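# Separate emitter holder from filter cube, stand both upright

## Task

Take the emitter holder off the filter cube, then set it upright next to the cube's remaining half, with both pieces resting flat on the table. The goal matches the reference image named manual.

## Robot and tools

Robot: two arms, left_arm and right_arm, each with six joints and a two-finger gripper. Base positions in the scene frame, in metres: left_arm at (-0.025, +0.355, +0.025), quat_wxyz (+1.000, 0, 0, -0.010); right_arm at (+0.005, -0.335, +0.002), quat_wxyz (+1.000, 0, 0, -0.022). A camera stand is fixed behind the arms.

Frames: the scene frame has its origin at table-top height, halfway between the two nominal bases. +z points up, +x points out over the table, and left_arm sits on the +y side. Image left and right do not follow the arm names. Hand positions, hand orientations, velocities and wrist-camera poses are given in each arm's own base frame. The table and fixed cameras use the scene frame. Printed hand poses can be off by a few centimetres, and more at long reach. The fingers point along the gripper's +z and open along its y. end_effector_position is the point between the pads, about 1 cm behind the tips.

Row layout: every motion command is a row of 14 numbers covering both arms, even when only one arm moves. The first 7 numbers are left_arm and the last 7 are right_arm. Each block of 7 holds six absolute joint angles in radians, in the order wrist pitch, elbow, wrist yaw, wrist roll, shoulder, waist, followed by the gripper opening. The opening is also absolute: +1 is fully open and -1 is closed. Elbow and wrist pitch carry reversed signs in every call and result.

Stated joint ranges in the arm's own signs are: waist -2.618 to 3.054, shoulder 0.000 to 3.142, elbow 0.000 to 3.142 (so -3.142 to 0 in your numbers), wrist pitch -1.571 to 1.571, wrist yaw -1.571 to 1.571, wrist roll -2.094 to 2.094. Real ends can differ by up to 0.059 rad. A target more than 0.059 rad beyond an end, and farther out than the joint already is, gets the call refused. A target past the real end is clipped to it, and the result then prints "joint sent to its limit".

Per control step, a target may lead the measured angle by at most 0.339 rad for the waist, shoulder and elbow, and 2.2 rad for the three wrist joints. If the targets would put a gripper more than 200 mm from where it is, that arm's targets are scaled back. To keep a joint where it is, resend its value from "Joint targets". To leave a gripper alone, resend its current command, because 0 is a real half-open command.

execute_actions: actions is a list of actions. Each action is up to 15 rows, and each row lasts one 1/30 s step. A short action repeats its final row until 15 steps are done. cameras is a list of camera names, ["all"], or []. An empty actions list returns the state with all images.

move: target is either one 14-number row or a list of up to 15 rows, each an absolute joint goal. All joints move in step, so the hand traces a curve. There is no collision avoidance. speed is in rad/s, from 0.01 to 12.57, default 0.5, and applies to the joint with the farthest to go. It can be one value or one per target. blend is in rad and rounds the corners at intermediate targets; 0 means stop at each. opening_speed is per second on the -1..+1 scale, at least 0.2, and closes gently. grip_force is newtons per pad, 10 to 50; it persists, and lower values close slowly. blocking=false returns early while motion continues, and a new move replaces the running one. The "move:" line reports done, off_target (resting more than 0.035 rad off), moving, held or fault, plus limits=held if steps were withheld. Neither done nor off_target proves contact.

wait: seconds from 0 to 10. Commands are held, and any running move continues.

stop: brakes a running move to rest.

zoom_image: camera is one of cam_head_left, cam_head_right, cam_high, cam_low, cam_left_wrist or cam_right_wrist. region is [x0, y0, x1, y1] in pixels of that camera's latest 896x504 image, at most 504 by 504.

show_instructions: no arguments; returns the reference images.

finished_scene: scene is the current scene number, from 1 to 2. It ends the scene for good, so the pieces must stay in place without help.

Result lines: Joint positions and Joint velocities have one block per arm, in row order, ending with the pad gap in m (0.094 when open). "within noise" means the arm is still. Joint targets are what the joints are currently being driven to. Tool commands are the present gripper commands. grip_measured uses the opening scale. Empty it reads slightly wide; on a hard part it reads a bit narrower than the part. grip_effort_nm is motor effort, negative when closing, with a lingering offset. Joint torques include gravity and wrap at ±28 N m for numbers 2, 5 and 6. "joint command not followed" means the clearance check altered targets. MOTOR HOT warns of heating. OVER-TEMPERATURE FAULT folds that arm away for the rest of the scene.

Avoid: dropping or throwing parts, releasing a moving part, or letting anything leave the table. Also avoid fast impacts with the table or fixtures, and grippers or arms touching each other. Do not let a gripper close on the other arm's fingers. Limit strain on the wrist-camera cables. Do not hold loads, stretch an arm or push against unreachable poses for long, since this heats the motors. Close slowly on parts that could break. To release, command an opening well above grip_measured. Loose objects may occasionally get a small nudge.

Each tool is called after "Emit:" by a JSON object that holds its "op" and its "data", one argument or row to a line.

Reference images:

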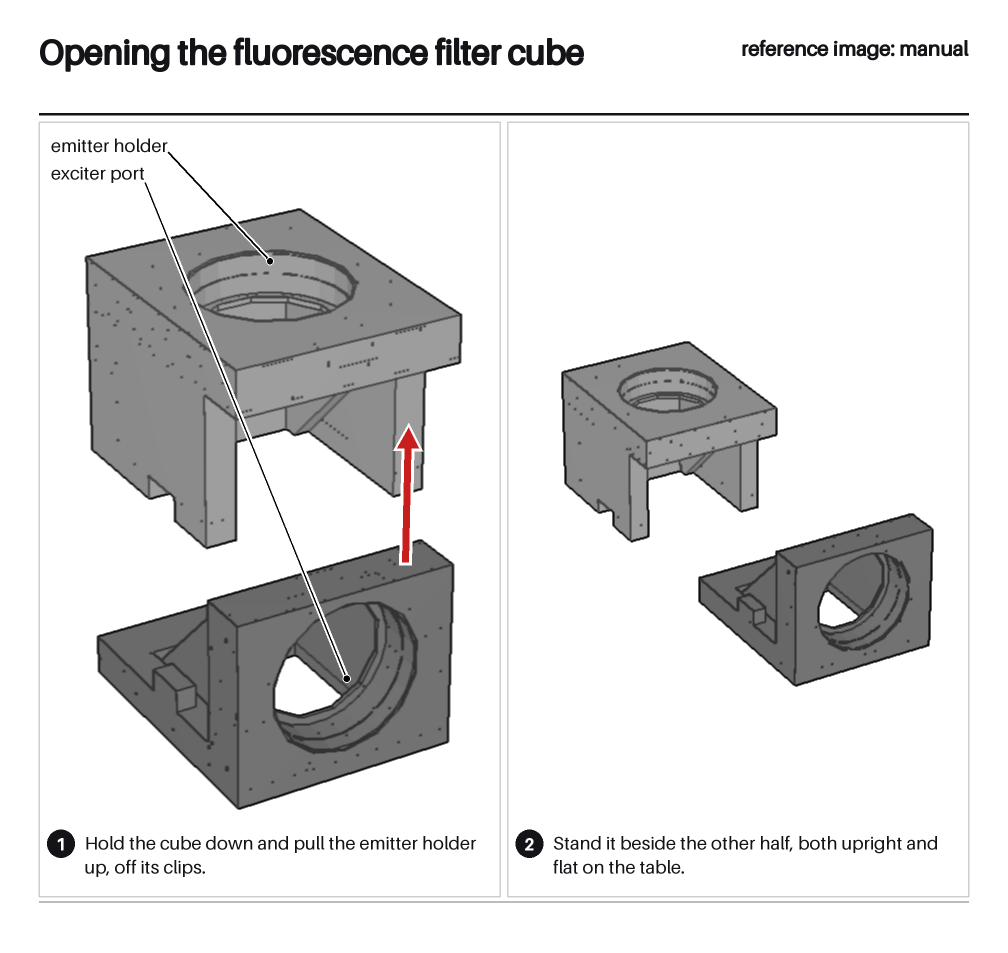

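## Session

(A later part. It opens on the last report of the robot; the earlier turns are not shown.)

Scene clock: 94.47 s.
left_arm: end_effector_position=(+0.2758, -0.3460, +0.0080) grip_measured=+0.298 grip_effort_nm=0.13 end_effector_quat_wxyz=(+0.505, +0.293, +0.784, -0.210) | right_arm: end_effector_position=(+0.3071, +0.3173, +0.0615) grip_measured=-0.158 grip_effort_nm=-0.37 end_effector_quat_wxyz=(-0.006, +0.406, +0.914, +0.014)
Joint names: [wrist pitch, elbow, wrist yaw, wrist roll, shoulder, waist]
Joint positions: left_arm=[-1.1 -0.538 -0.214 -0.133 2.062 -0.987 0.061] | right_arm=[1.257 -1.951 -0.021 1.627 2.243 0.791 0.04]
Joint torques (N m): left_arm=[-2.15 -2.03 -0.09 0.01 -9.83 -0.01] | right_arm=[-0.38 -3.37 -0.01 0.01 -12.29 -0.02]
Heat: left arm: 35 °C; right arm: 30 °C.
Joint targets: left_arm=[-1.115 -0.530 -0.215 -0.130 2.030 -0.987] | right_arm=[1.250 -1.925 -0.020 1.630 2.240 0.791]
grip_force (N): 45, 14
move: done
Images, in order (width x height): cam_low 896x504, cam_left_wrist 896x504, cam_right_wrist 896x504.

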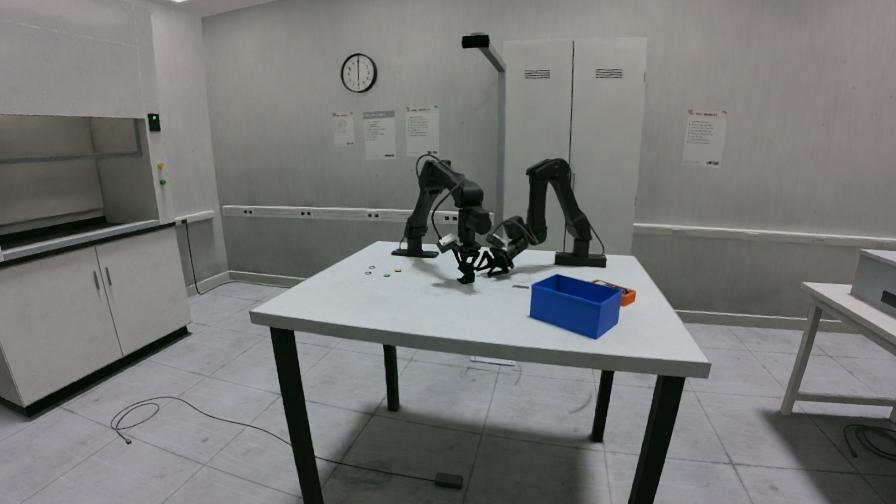

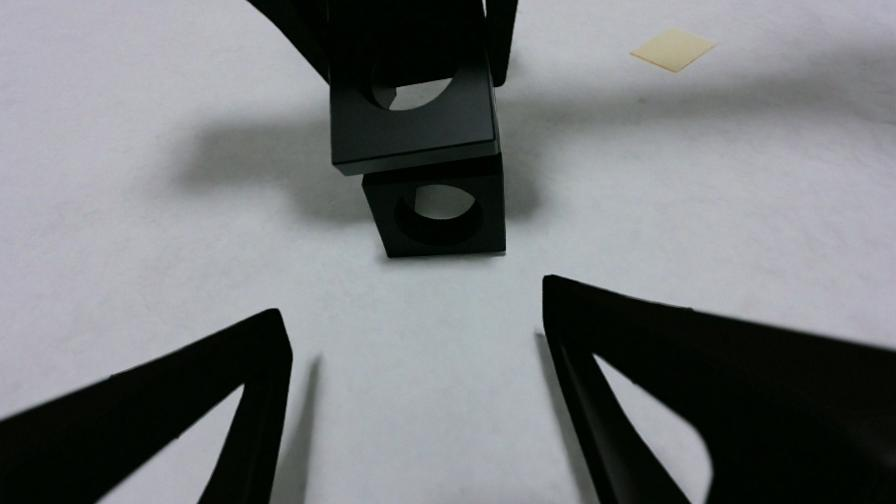

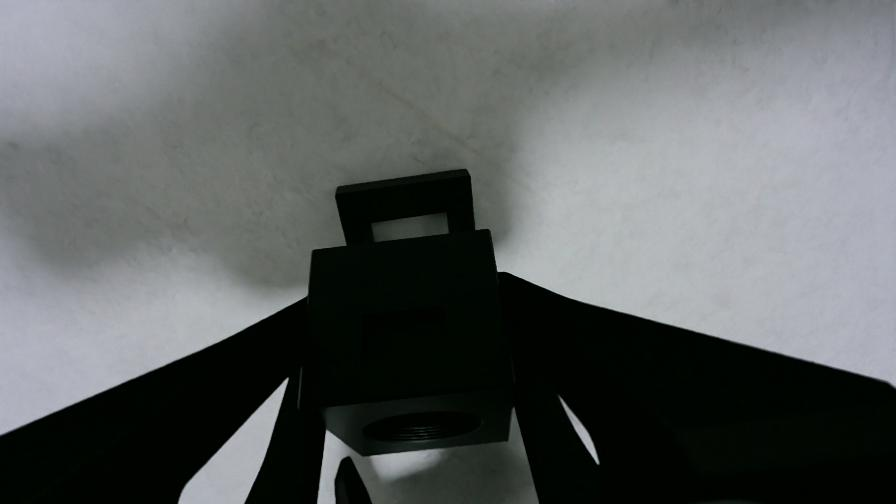

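Emit:
{"op": "move", "data": {
  "target": [
    [-1.08,-0.71,-0.214,-0.08,2.215,-0.987,0.3,1.257,-1.94,-0.02,1.63,2.245,0.791,-0.4]
  ],
  "speed": 0.2,
  "cameras": ["cam_left_wrist"]
}}

Scene clock: 98.40 s.
left_arm: end_effector_position=(+0.2964, -0.3772, -0.0036) grip_measured=+0.298 grip_effort_nm=0.14 end_effector_quat_wxyz=(+0.516, +0.308, +0.773, -0.204) | right_arm: end_effector_position=(+0.3071, +0.3173, +0.0615) grip_measured=-0.158 grip_effort_nm=-0.37 end_effector_quat_wxyz=(-0.006, +0.406, +0.914, +0.014)
Joint names: [wrist pitch, elbow, wrist yaw, wrist roll, shoulder, waist]
Joint positions: left_arm=[-1.093 -0.694 -0.214 -0.087 2.192 -0.987 0.061] | right_arm=[1.257 -1.951 -0.021 1.627 2.243 0.791 0.04]
Joint torques (N m): left_arm=[-1.86 -4.04 -0.06 0.05 -6.91 0.03] | right_arm=[-0.3 -4.82 -0.01 0.01 -11.88 -0.03]
Heat: left arm: 35 °C; right arm: 30 °C.
Joint targets: left_arm=[-1.080 -0.710 -0.214 -0.080 2.215 -0.987] | right_arm=[1.257 -1.940 -0.020 1.630 2.245 0.791]
grip_force (N): 45, 14
move: done
Images, in order (width x height): cam_left_wrist 896x504.

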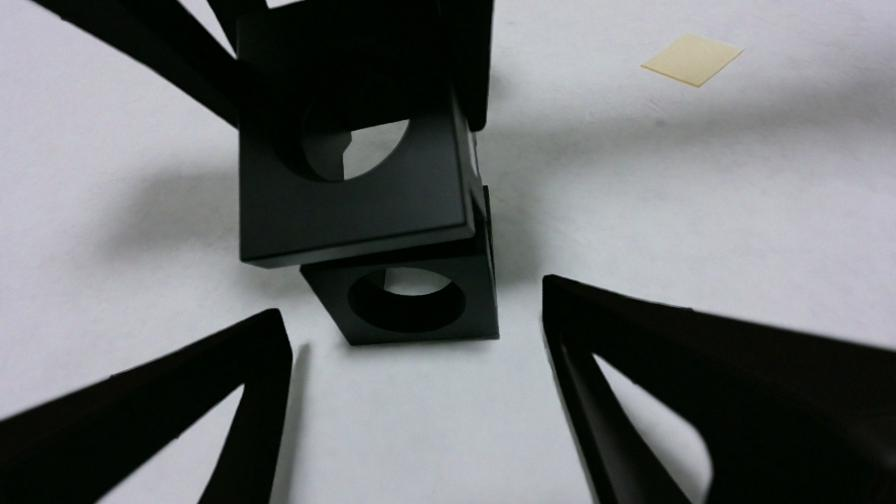

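Emit:
{"op": "move", "data": {
  "target": [
    [-1.05,-0.778,-0.214,-0.06,2.257,-0.985,0.3,1.257,-1.94,-0.02,1.63,2.245,0.791,-0.4]
  ],
  "speed": 0.15,
  "cameras": ["cam_left_wrist"]
}}

Scene clock: 100.37 s.
left_arm: end_effector_position=(+0.3046, -0.3897, -0.0080) grip_measured=+0.298 grip_effort_nm=0.13 end_effector_quat_wxyz=(+0.518, +0.316, +0.770, -0.198) | right_arm: end_effector_position=(+0.3071, +0.3173, +0.0615) grip_measured=-0.158 grip_effort_nm=-0.37 end_effector_quat_wxyz=(-0.006, +0.406, +0.914, +0.014)
Joint names: [wrist pitch, elbow, wrist yaw, wrist roll, shoulder, waist]
Joint positions: left_arm=[-1.064 -0.762 -0.214 -0.067 2.232 -0.987 0.061] | right_arm=[1.257 -1.951 -0.021 1.627 2.243 0.791 0.04]
Joint torques (N m): left_arm=[-1.87 -4.21 -0.08 0.04 -7.17 0.17] | right_arm=[-0.33 -4.85 -0.03 -0.02 -11.86 0.01]
Heat: left arm: 35 °C; right arm: 30 °C.
Joint targets: left_arm=[-1.050 -0.778 -0.214 -0.060 2.257 -0.985] | right_arm=[1.257 -1.940 -0.020 1.630 2.245 0.791]
grip_force (N): 45, 14
move: done
Images, in order (width x height): cam_left_wrist 896x504.

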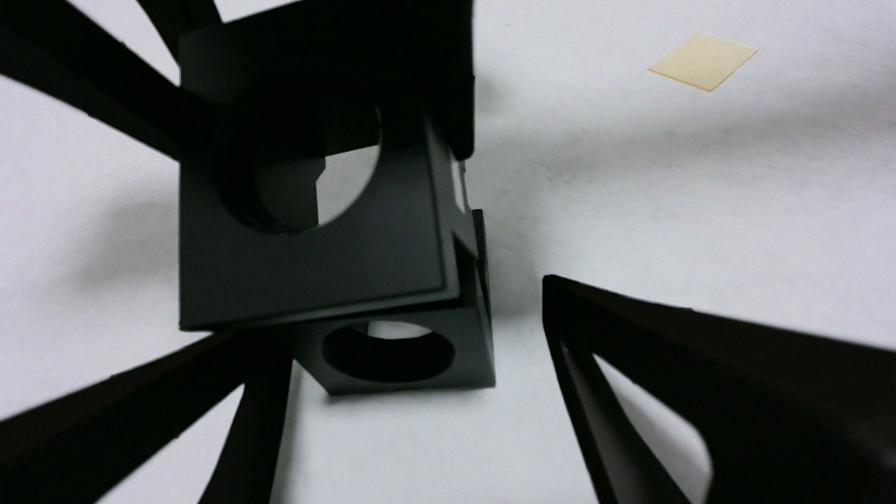

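Emit:
{"op": "move", "data": {
  "target": [
    [-1.05,-0.778,-0.214,-0.06,2.257,-0.985,-0.28,1.257,-1.94,-0.02,1.63,2.245,0.791,-0.4]
  ],
  "speed": 0.15,
  "opening_speed": 0.6,
  "cameras": ["cam_left_wrist"]
}}

Scene clock: 101.80 s.
left_arm: end_effector_position=(+0.3066, -0.3879, -0.0080) grip_measured=-0.118 grip_effort_nm=-0.88 end_effector_quat_wxyz=(+0.518, +0.310, +0.772, -0.196) | right_arm: end_effector_position=(+0.3071, +0.3173, +0.0615) grip_measured=-0.158 grip_effort_nm=-0.37 end_effector_quat_wxyz=(-0.006, +0.404, +0.915, +0.014)
Joint names: [wrist pitch, elbow, wrist yaw, wrist roll, shoulder, waist]
Joint positions: left_arm=[-1.063 -0.762 -0.221 -0.075 2.232 -0.984 0.041] | right_arm=[1.257 -1.951 -0.021 1.623 2.243 0.791 0.04]
Joint torques (N m): left_arm=[-1.85 -4.25 0 0.15 -7.21 0.02] | right_arm=[-0.31 -4.9 0 0.05 -11.96 -0.08]
Heat: left arm: 35 °C; right arm: 30 °C.
Joint targets: left_arm=[-1.050 -0.778 -0.214 -0.060 2.257 -0.985] | right_arm=[1.257 -1.940 -0.020 1.630 2.245 0.791]
grip_force (N): 45, 14
move: done
Images, in order (width x height): cam_left_wrist 896x504.

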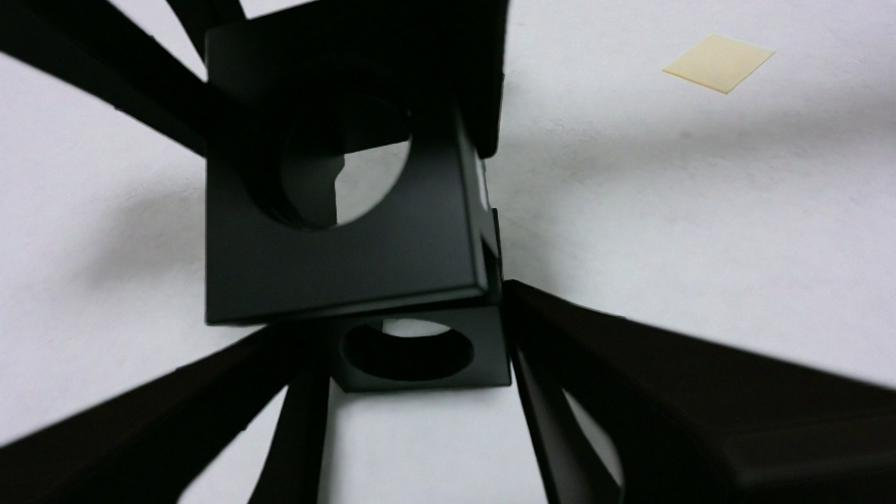

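Emit:
{"op": "move", "data": {
  "target": [
    [-0.85,-0.76,-0.221,-0.07,2.255,-0.985,-0.35,1.257,-1.95,-0.02,1.63,2.243,0.791,-0.45],
    [-0.8,-0.76,-0.221,-0.07,2.255,-0.985,-0.35,1.37,-2.06,-0.02,1.63,2.243,0.791,-0.45]
  ],
  "speed": 0.2,
  "grip_force": [45, 40],
  "cameras": ["cam_left_wrist", "cam_right_wrist"]
}}

Scene clock: 104.83 s.
left_arm: end_effector_position=(+0.3085, -0.3866, -0.0130) grip_measured=-0.123 grip_effort_nm=-0.89 end_effector_quat_wxyz=(+0.508, +0.314, +0.781, -0.182) | right_arm: end_effector_position=(+0.3097, +0.3198, +0.0790) grip_measured=-0.166 grip_effort_nm=-0.84 end_effector_quat_wxyz=(-0.005, +0.402, +0.915, +0.016)
Joint names: [wrist pitch, elbow, wrist yaw, wrist roll, shoulder, waist]
Joint positions: left_arm=[-1.002 -0.78 -0.235 -0.071 2.226 -0.984 0.041] | right_arm=[1.33 -2.039 -0.021 1.619 2.255 0.791 0.039]
Joint torques (N m): left_arm=[0.11 -1.57 0.07 -0.01 -6.95 -0.03] | right_arm=[0.07 -7.88 -0.01 0.09 -13.04 0.01]
Heat: left arm: 34 °C; right arm: 30 °C.
Joint targets: left_arm=[-0.800 -0.760 -0.221 -0.070 2.255 -0.985] | right_arm=[1.370 -2.060 -0.020 1.630 2.243 0.791]
grip_force (N): 45, 40
move: off_target (left_arm, right_arm); left_arm: the wrist pitch is farthest, 0.202 rad from its target; right_arm: the wrist pitch is farthest, 0.040 rad from its target
Images, in order (width x height): cam_left_wrist 896x504, cam_right_wrist 896x504.

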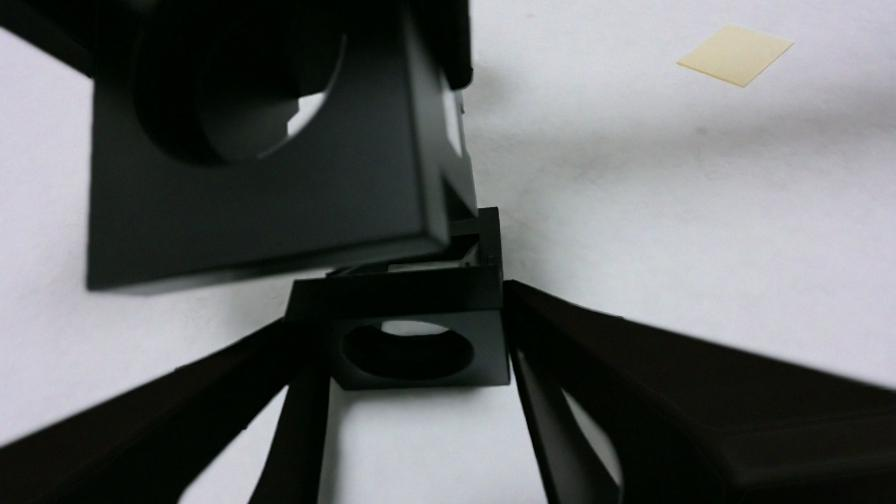

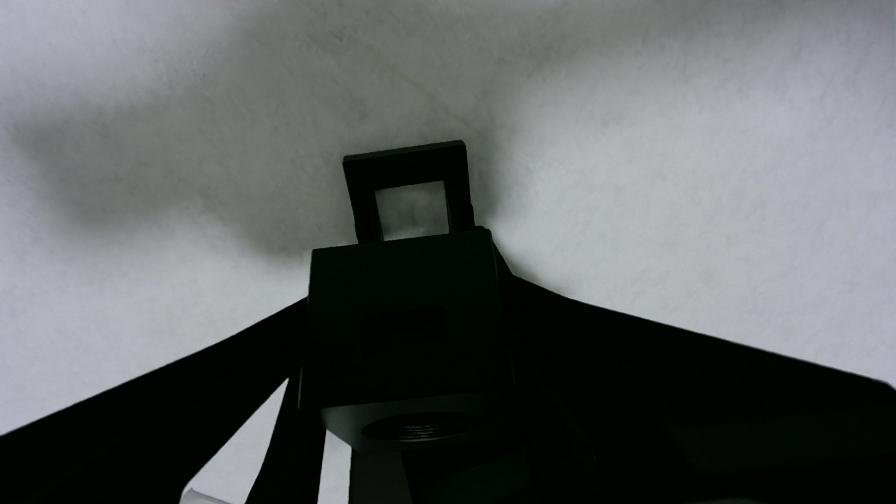

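Emit:
{"op": "move", "data": {
  "target": [
    [-0.95,-0.77,-0.225,-0.07,2.245,-0.985,-0.25,1.52,-2.24,-0.02,1.63,2.275,0.791,-0.45]
  ],
  "speed": 0.3,
  "cameras": ["cam_left_wrist", "cam_right_wrist", "cam_low"]
}}

Emit:
{"op": "zoom_image", "data": {
  "camera": "cam_low",
  "region": [440, 230, 520, 290]
}}

Scene clock: 106.47 s.
left_arm: end_effector_position=(+0.3093, -0.3877, -0.0103) grip_measured=-0.123 grip_effort_nm=-0.89 end_effector_quat_wxyz=(+0.512, +0.312, +0.778, -0.185) | right_arm: end_effector_position=(+0.3109, +0.3212, +0.1225) grip_measured=-0.166 grip_effort_nm=-0.84 end_effector_quat_wxyz=(-0.001, +0.402, +0.915, +0.027)
Joint names: [wrist pitch, elbow, wrist yaw, wrist roll, shoulder, waist]
Joint positions: left_arm=[-1.015 -0.78 -0.235 -0.071 2.226 -0.984 0.041] | right_arm=[1.48 -2.217 -0.021 1.619 2.258 0.791 0.039]
Joint torques (N m): left_arm=[-1.31 -2.29 0.02 -0.02 -7.65 0.01] | right_arm=[0.02 -8.05 0 0.08 -10.73 -0.03]
Heat: left arm: 34 °C; right arm: 30 °C.
Joint targets: left_arm=[-0.950 -0.770 -0.225 -0.070 2.245 -0.985] | right_arm=[1.520 -2.240 -0.020 1.630 2.275 0.791]
grip_force (N): 45, 40
move: off_target (left_arm, right_arm); left_arm: the wrist pitch is farthest, 0.065 rad from its target; right_arm: the wrist pitch is farthest, 0.040 rad from its target
Images, in order (width x height): cam_low 896x504, cam_left_wrist 896x504, cam_right_wrist 896x504.

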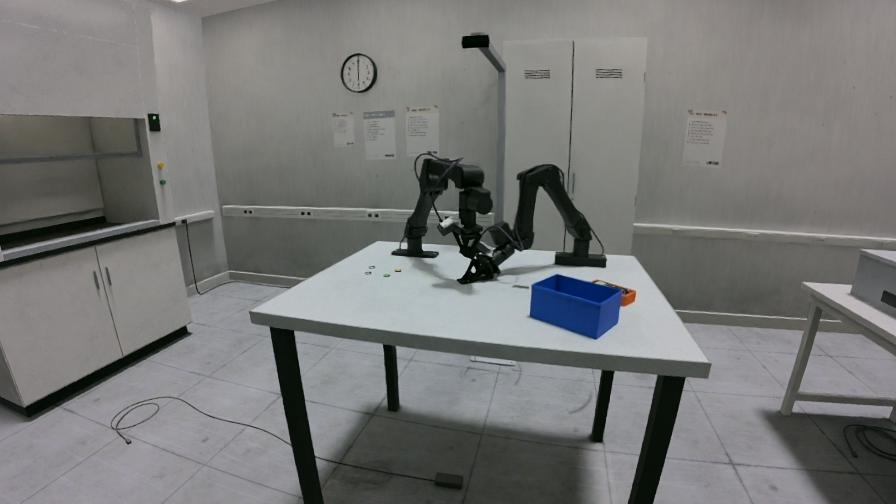

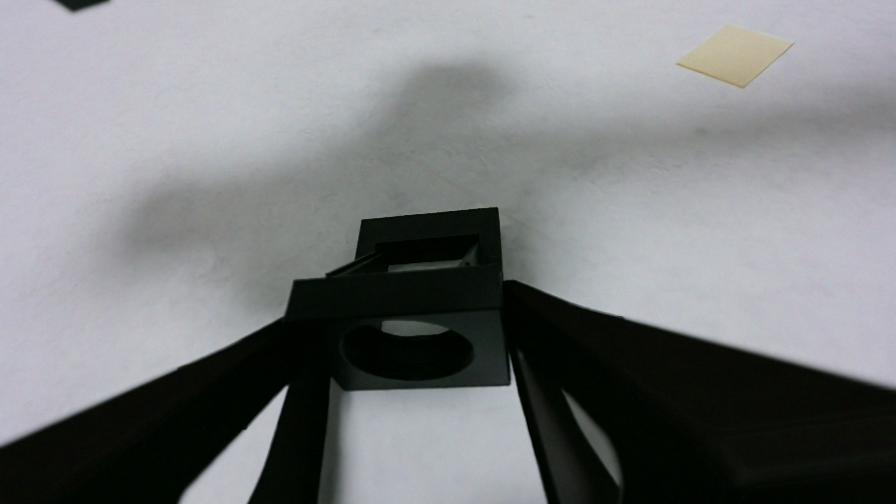

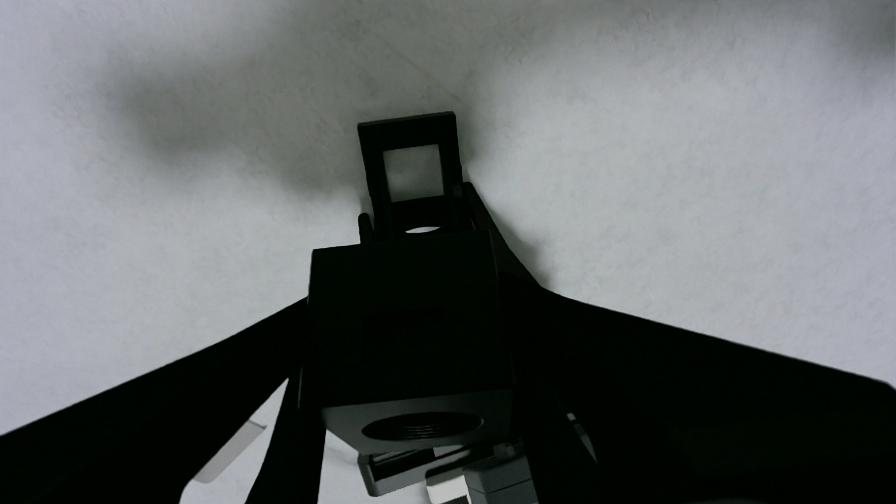

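Scaled by 6.300 from the camera's 896x504 image, which has a finer 1280x720 frame.

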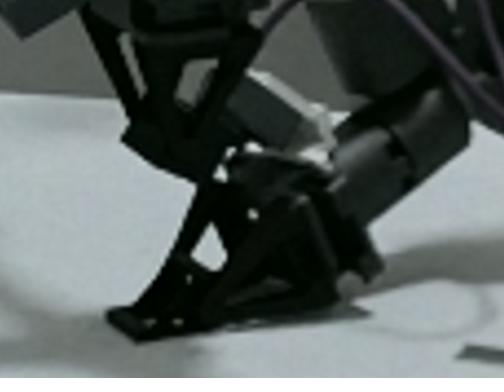

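Emit:
{"op": "move", "data": {
  "target": [
    [-1.01,-0.775,-0.235,-0.071,2.245,-0.984,-0.2,1.50,-2.22,-0.02,1.62,2.26,0.3,-0.45]
  ],
  "speed": 0.4,
  "cameras": ["cam_left_wrist", "cam_head_left"]
}}

Scene clock: 109.83 s.
left_arm: end_effector_position=(+0.3098, -0.3879, -0.0091) grip_measured=-0.123 grip_effort_nm=-0.89 end_effector_quat_wxyz=(+0.515, +0.311, +0.777, -0.185) | right_arm: end_effector_position=(+0.4262, +0.1347, +0.1225) grip_measured=-0.165 grip_effort_nm=-0.84 end_effector_quat_wxyz=(+0.004, +0.615, +0.788, +0.028)
Joint names: [wrist pitch, elbow, wrist yaw, wrist roll, shoulder, waist]
Joint positions: left_arm=[-1.02 -0.78 -0.236 -0.071 2.226 -0.984 0.041] | right_arm=[1.48 -2.217 -0.026 1.619 2.258 0.293 0.039]
Joint torques (N m): left_arm=[-1.87 -2.67 -0.07 -0.01 -7.66 0.1] | right_arm=[-0.16 -6.11 0.05 -0.01 -11.93 0.59]
Heat: left arm: 33 °C; right arm: 31 °C.
Joint targets: left_arm=[-1.010 -0.775 -0.235 -0.071 2.245 -0.984] | right_arm=[1.500 -2.220 -0.020 1.620 2.260 0.300]
grip_force (N): 45, 40
move: done
Images, in order (width x height): cam_head_left 896x504, cam_left_wrist 896x504.

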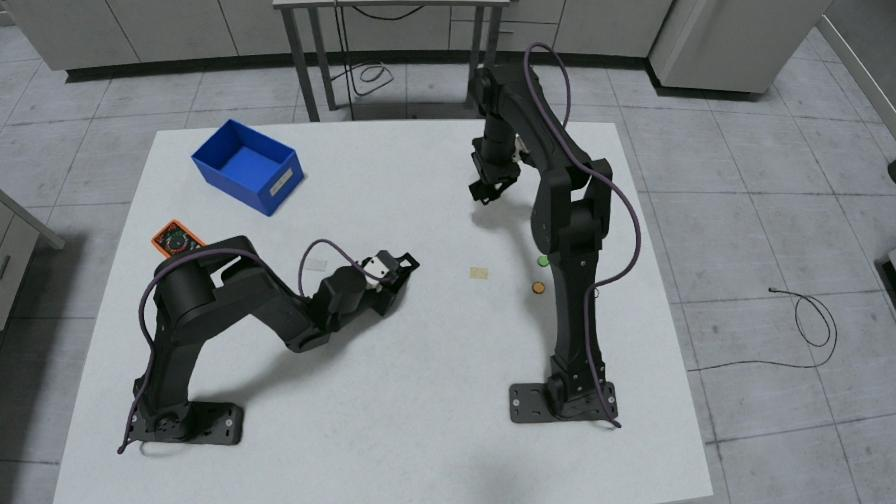

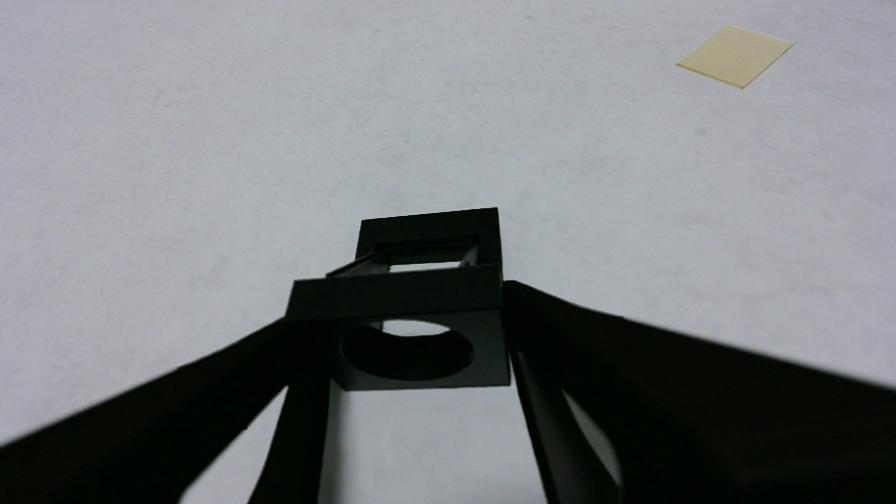

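Emit:
{"op": "move", "data": {
  "target": [
    [-1.015,-0.775,-0.235,-0.071,2.245,-0.984,0.25,1.57,-2.22,-0.5,1.62,2.26,0.25,-0.45]
  ],
  "speed": 0.4,
  "opening_speed": 0.4,
  "cameras": ["cam_left_wrist", "cam_low", "cam_right_wrist"]
}}

Emit:
{"op": "zoom_image", "data": {
  "camera": "cam_low",
  "region": [400, 220, 490, 290]
}}

Scene clock: 112.30 s.
left_arm: end_effector_position=(+0.3098, -0.3880, -0.0089) grip_measured=+0.248 grip_effort_nm=0.14 end_effector_quat_wxyz=(+0.515, +0.311, +0.777, -0.185) | right_arm: end_effector_position=(+0.4035, +0.1940, +0.1428) grip_measured=-0.165 grip_effort_nm=-0.84 end_effector_quat_wxyz=(-0.186, +0.609, +0.756, +0.150)
Joint names: [wrist pitch, elbow, wrist yaw, wrist roll, shoulder, waist]
Joint positions: left_arm=[-1.021 -0.78 -0.236 -0.071 2.226 -0.984 0.059] | right_arm=[1.507 -2.217 -0.482 1.619 2.258 0.258 0.039]
Joint torques (N m): left_arm=[-1.93 -2.65 -0.08 -0.03 -7.68 0.06] | right_arm=[0.23 -6.06 -0.51 -0.01 -11.92 -0.79]
Heat: left arm: 33 °C; right arm: 31 °C.
Joint targets: left_arm=[-1.015 -0.775 -0.235 -0.071 2.245 -0.984] | right_arm=[1.562 -2.220 -0.500 1.620 2.260 0.250]
joint sent to its limit (right arm) — the wrist pitch, upper limit.
grip_force (N): 45, 40
move: off_target (right_arm); right_arm: the wrist pitch is farthest, 0.063 rad from its target
Images, in order (width x height): cam_low 896x504, cam_left_wrist 896x504, cam_right_wrist 896x504.

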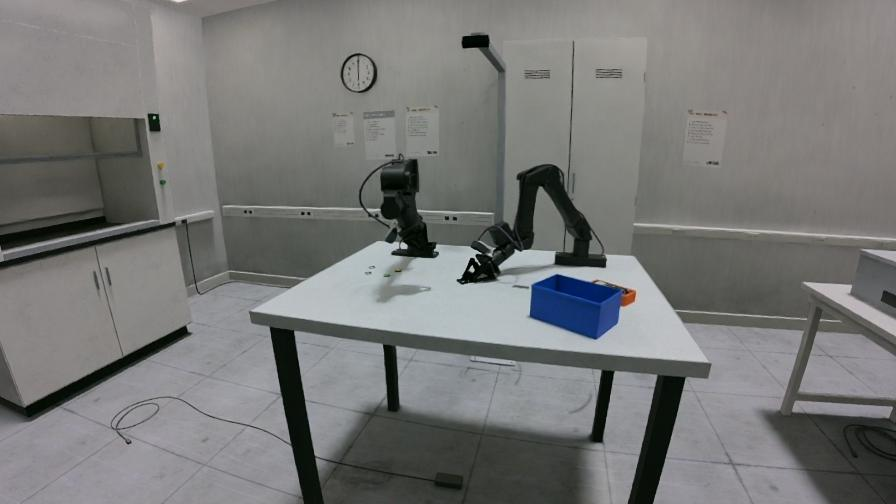

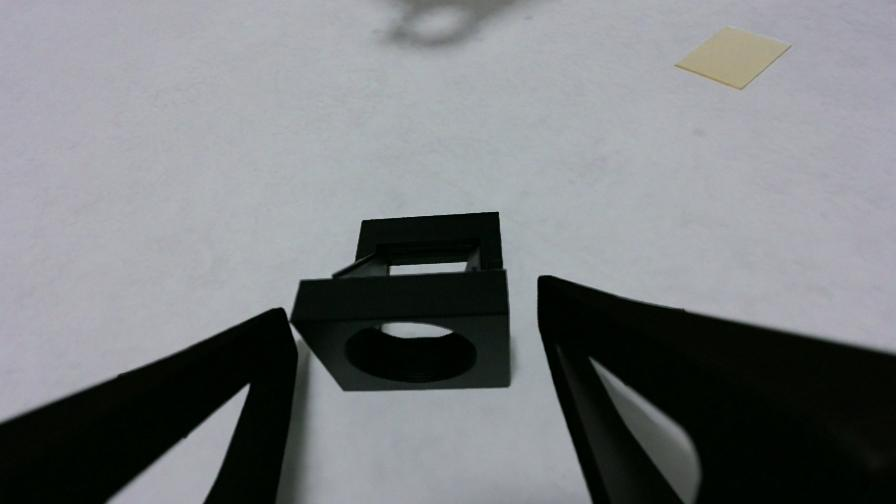

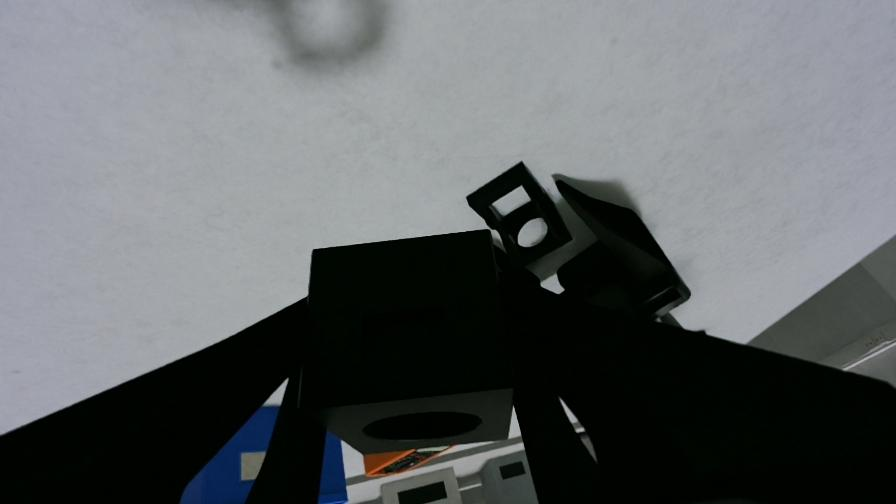

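Scaled by 5.600 from the camera's 896x504 image, which has a finer 1280x720 frame.

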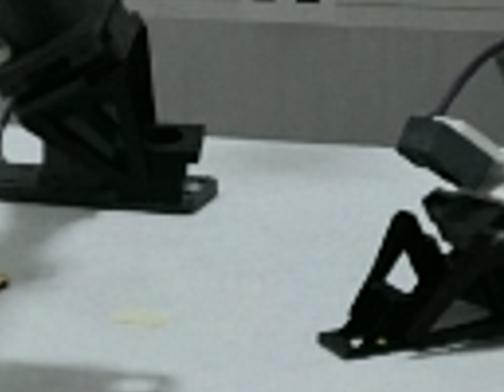

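Emit:
{"op": "execute_actions", "data": {
  "actions": [],
  "cameras": ["cam_head_left", "cam_head_right", "cam_high", "cam_low"]
}}

Emit:
{"op": "zoom_image", "data": {
  "camera": "cam_low",
  "region": [380, 235, 440, 275]
}}

Emit:
{"op": "zoom_image", "data": {
  "camera": "cam_head_right",
  "region": [420, 130, 540, 220]
}}

Scene clock: 113.33 s.
left_arm: end_effector_position=(+0.3098, -0.3880, -0.0089) grip_measured=+0.248 grip_effort_nm=0.14 end_effector_quat_wxyz=(+0.515, +0.311, +0.777, -0.185) | right_arm: end_effector_position=(+0.4034, +0.1941, +0.1428) grip_measured=-0.165 grip_effort_nm=-0.84 end_effector_quat_wxyz=(-0.186, +0.609, +0.756, +0.150)
Joint names: [wrist pitch, elbow, wrist yaw, wrist roll, shoulder, waist]
Joint positions: left_arm=[-1.021 -0.78 -0.236 -0.071 2.226 -0.984 0.059] | right_arm=[1.507 -2.217 -0.483 1.619 2.258 0.258 0.039]
Joint velocities: within noise
Joint torques (N m): left_arm=[-1.92 -2.69 -0.07 -0.04 -7.68 0.08] | right_arm=[0.21 -6.04 -0.5 -0.01 -11.86 -0.81]
Heat: left arm: 33 °C; right arm: 31 °C.
Joint targets: left_arm=[-1.015 -0.775 -0.235 -0.071 2.245 -0.984] | right_arm=[1.562 -2.220 -0.500 1.620 2.260 0.250]
Tool commands: left_gripper/opening=+0.25 right_gripper/opening=-0.45
grip_force (N): 45, 40
Images, in order (width x height): cam_head_left 896x504, cam_head_right 896x504, cam_high 896x504, cam_low 896x504.

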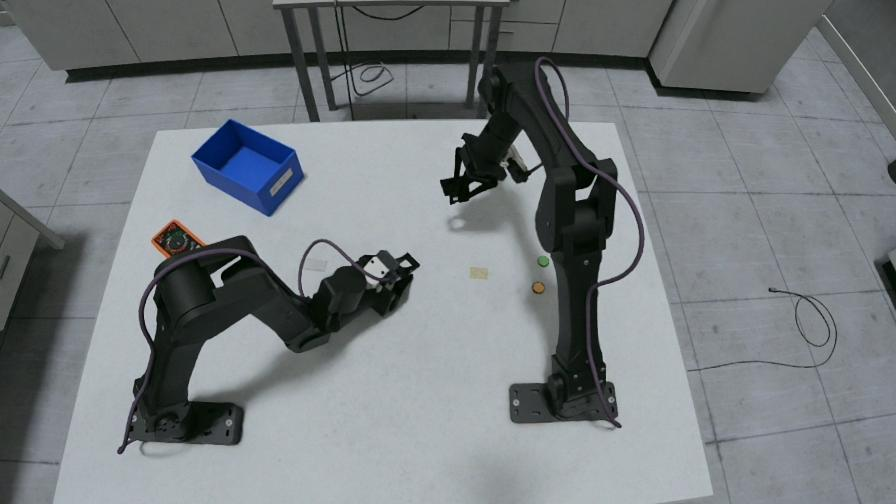

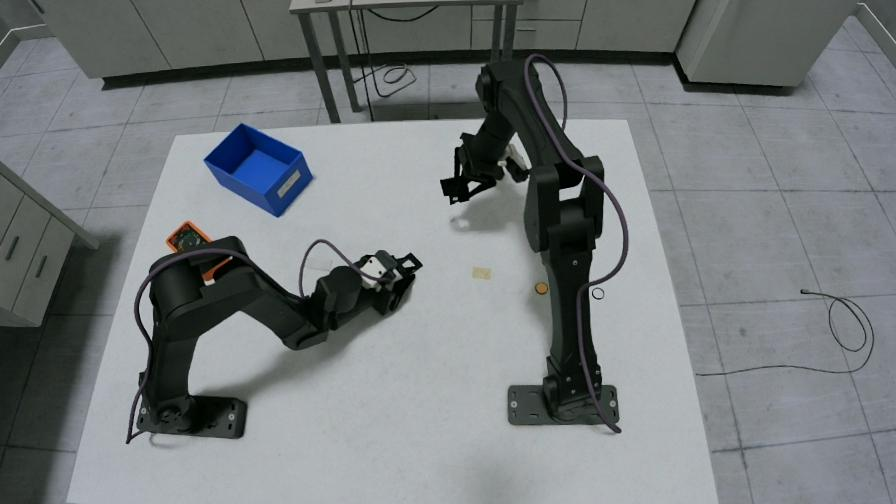

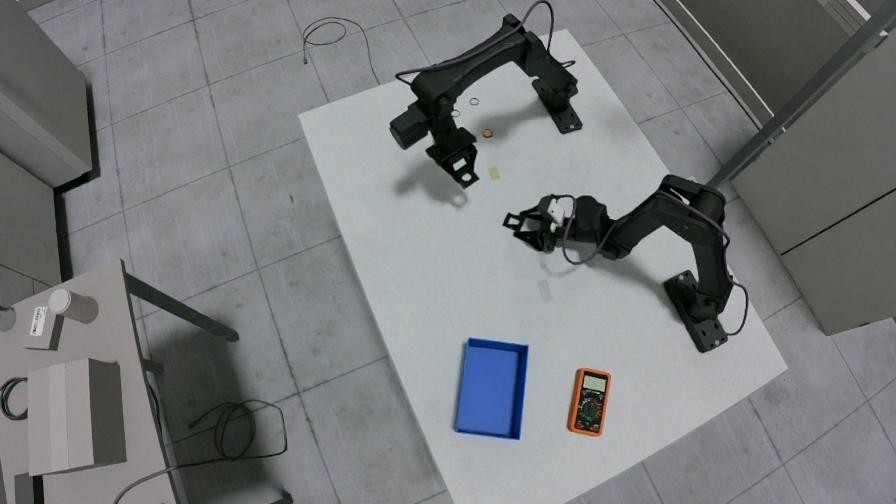

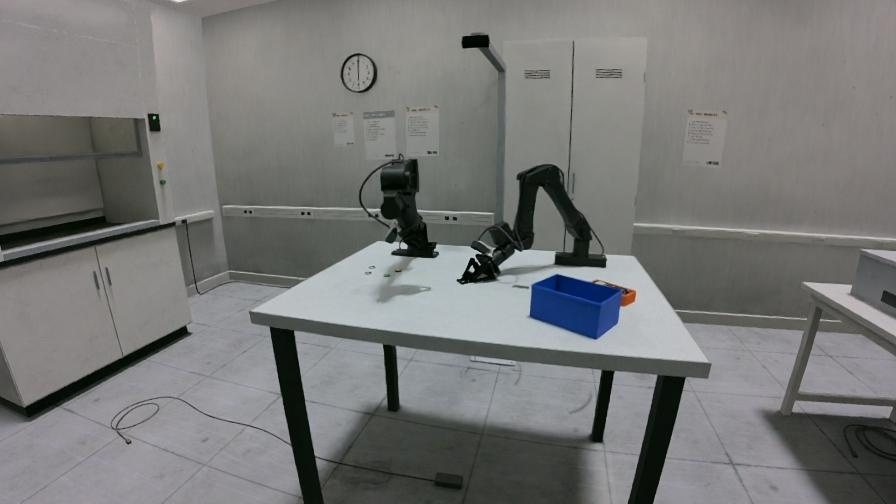

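Scaled by 8.400 from the camera's 896x504 image, which has a finer 1280x720 frame.

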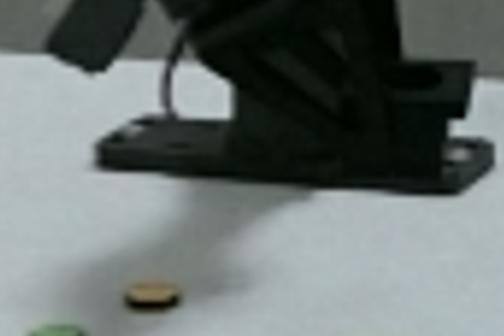

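Scaled by 4.200 from the camera's 896x504 image, which has a finer 1280x720 frame.

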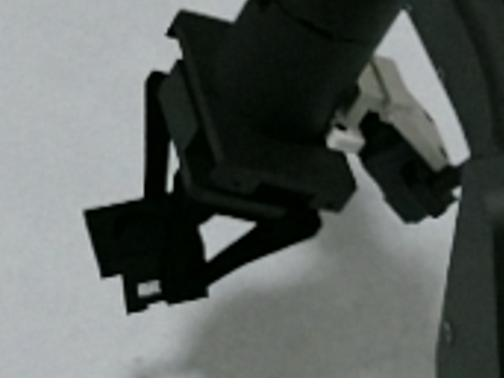

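Emit:
{"op": "zoom_image", "data": {
  "camera": "cam_low",
  "region": [412, 232, 444, 258]
}}

Emit:
{"op": "zoom_image", "data": {
  "camera": "cam_high",
  "region": [430, 140, 500, 200]
}}

Scaled by 15.750 from the camera's 896x504 image, which has a finer 1280x720 frame.

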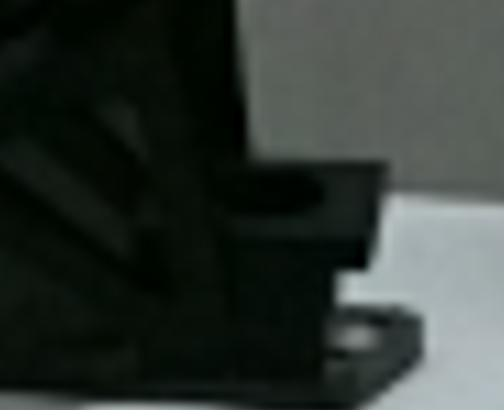

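Scaled by 7.200 from the camera's 896x504 image, which has a finer 1280x720 frame.

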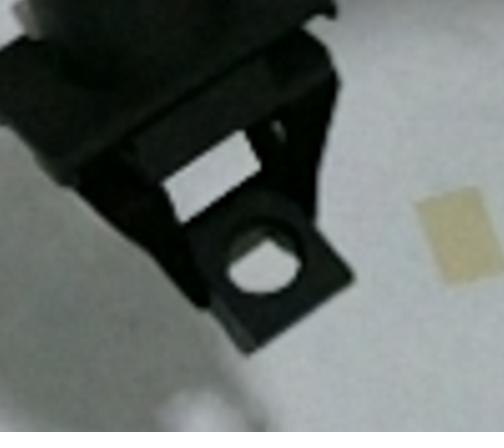

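Emit:
{"op": "move", "data": {
  "target": [
    [-1.07,-0.70,-0.235,-0.071,2.19,-0.984,0.25,1.3,-2.0,-0.605,1.62,2.245,0.25,-0.45],
    [-1.115,-0.53,-0.235,-0.071,2.03,-0.984,0.25,1.135,-1.80,-0.605,1.62,2.243,0.25,-0.45]
  ],
  "speed": 0.3,
  "blend": [0.05,0],
  "cameras": ["cam_left_wrist", "cam_low", "cam_right_wrist", "cam_high"]
}}

Emit:
{"op": "zoom_image", "data": {
  "camera": "cam_low",
  "region": [395, 240, 475, 290]
}}

Scene clock: 118.47 s.
left_arm: end_effector_position=(+0.2796, -0.3428, +0.0091) grip_measured=+0.248 grip_effort_nm=0.13 end_effector_quat_wxyz=(+0.516, +0.310, +0.776, -0.186) | right_arm: end_effector_position=(+0.3947, +0.2082, +0.0496) grip_measured=-0.165 grip_effort_nm=-0.84 end_effector_quat_wxyz=(-0.232, +0.602, +0.744, +0.172)
Joint names: [wrist pitch, elbow, wrist yaw, wrist roll, shoulder, waist]
Joint positions: left_arm=[-1.1 -0.539 -0.235 -0.071 2.061 -0.984 0.059] | right_arm=[1.117 -1.807 -0.585 1.619 2.258 0.258 0.039]
Joint torques (N m): left_arm=[-2.16 -2.03 -0.09 -0.02 -9.66 0.05] | right_arm=[-0.08 -5.07 -0.58 -0.03 -13.18 -0.73]
Heat: left arm: 33 °C; right arm: 31 °C.
Joint targets: left_arm=[-1.115 -0.530 -0.235 -0.071 2.030 -0.984] | right_arm=[1.135 -1.800 -0.605 1.620 2.243 0.250]
grip_force (N): 45, 40
move: done
Images, in order (width x height): cam_high 896x504, cam_low 896x504, cam_left_wrist 896x504, cam_right_wrist 896x504.

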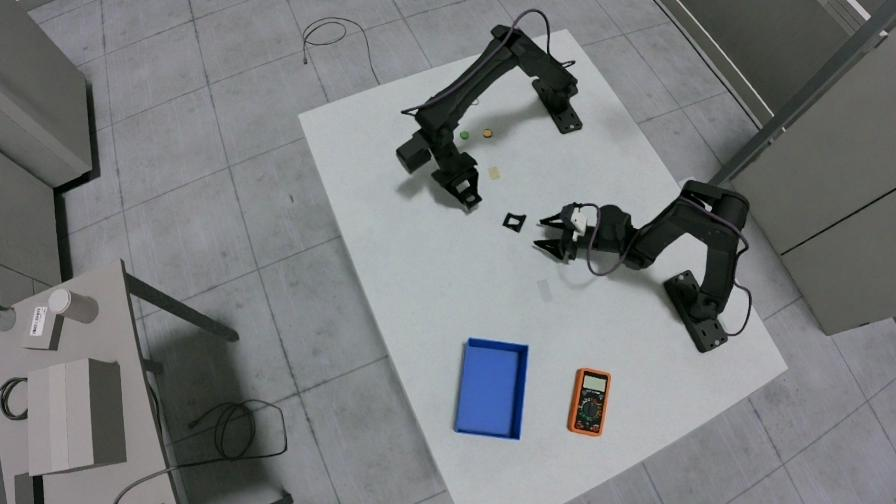

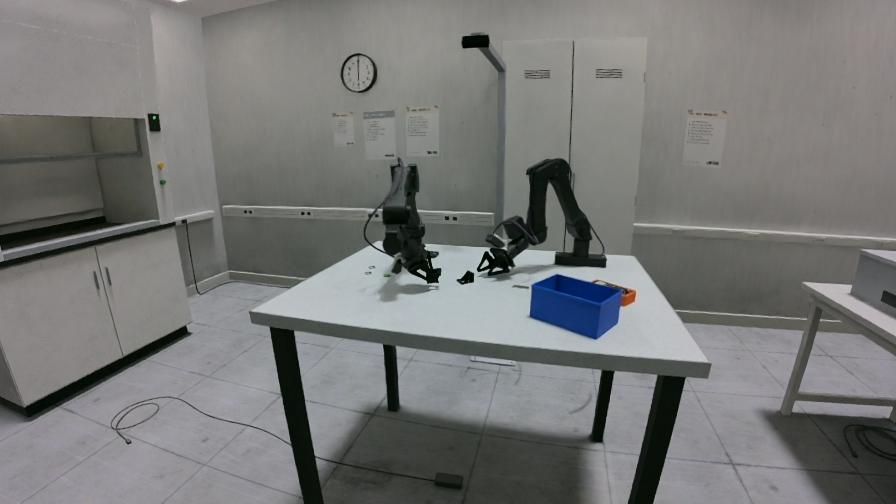

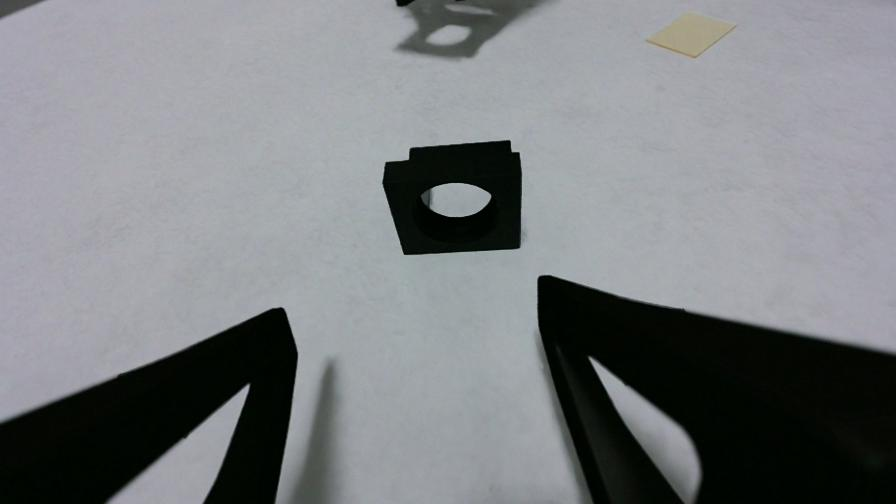

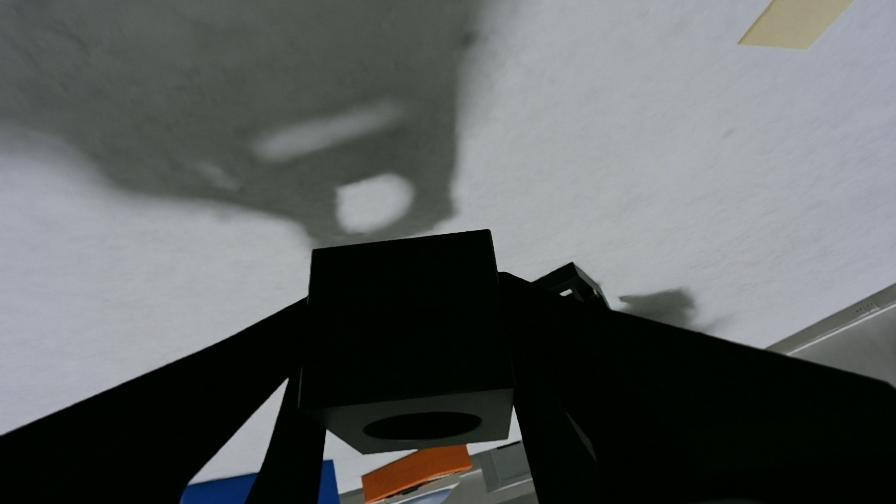

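Scaled by 6.300 from the camera's 896x504 image, which has a finer 1280x720 frame.

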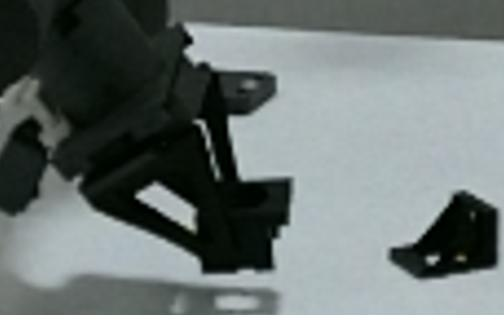

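Emit:
{"op": "zoom_image", "data": {
  "camera": "cam_low",
  "region": [420, 258, 450, 292]
}}

Scaled by 14.824 from the camera's 896x504 image, which has a finer 1280x720 frame.

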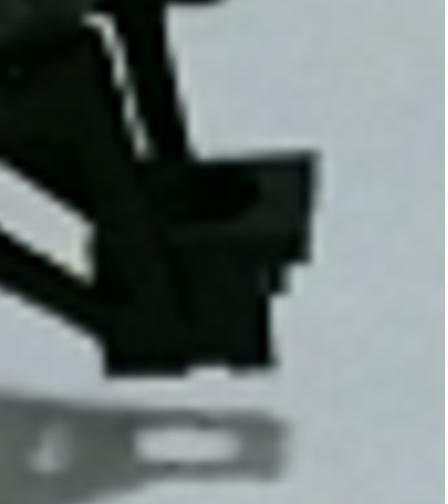

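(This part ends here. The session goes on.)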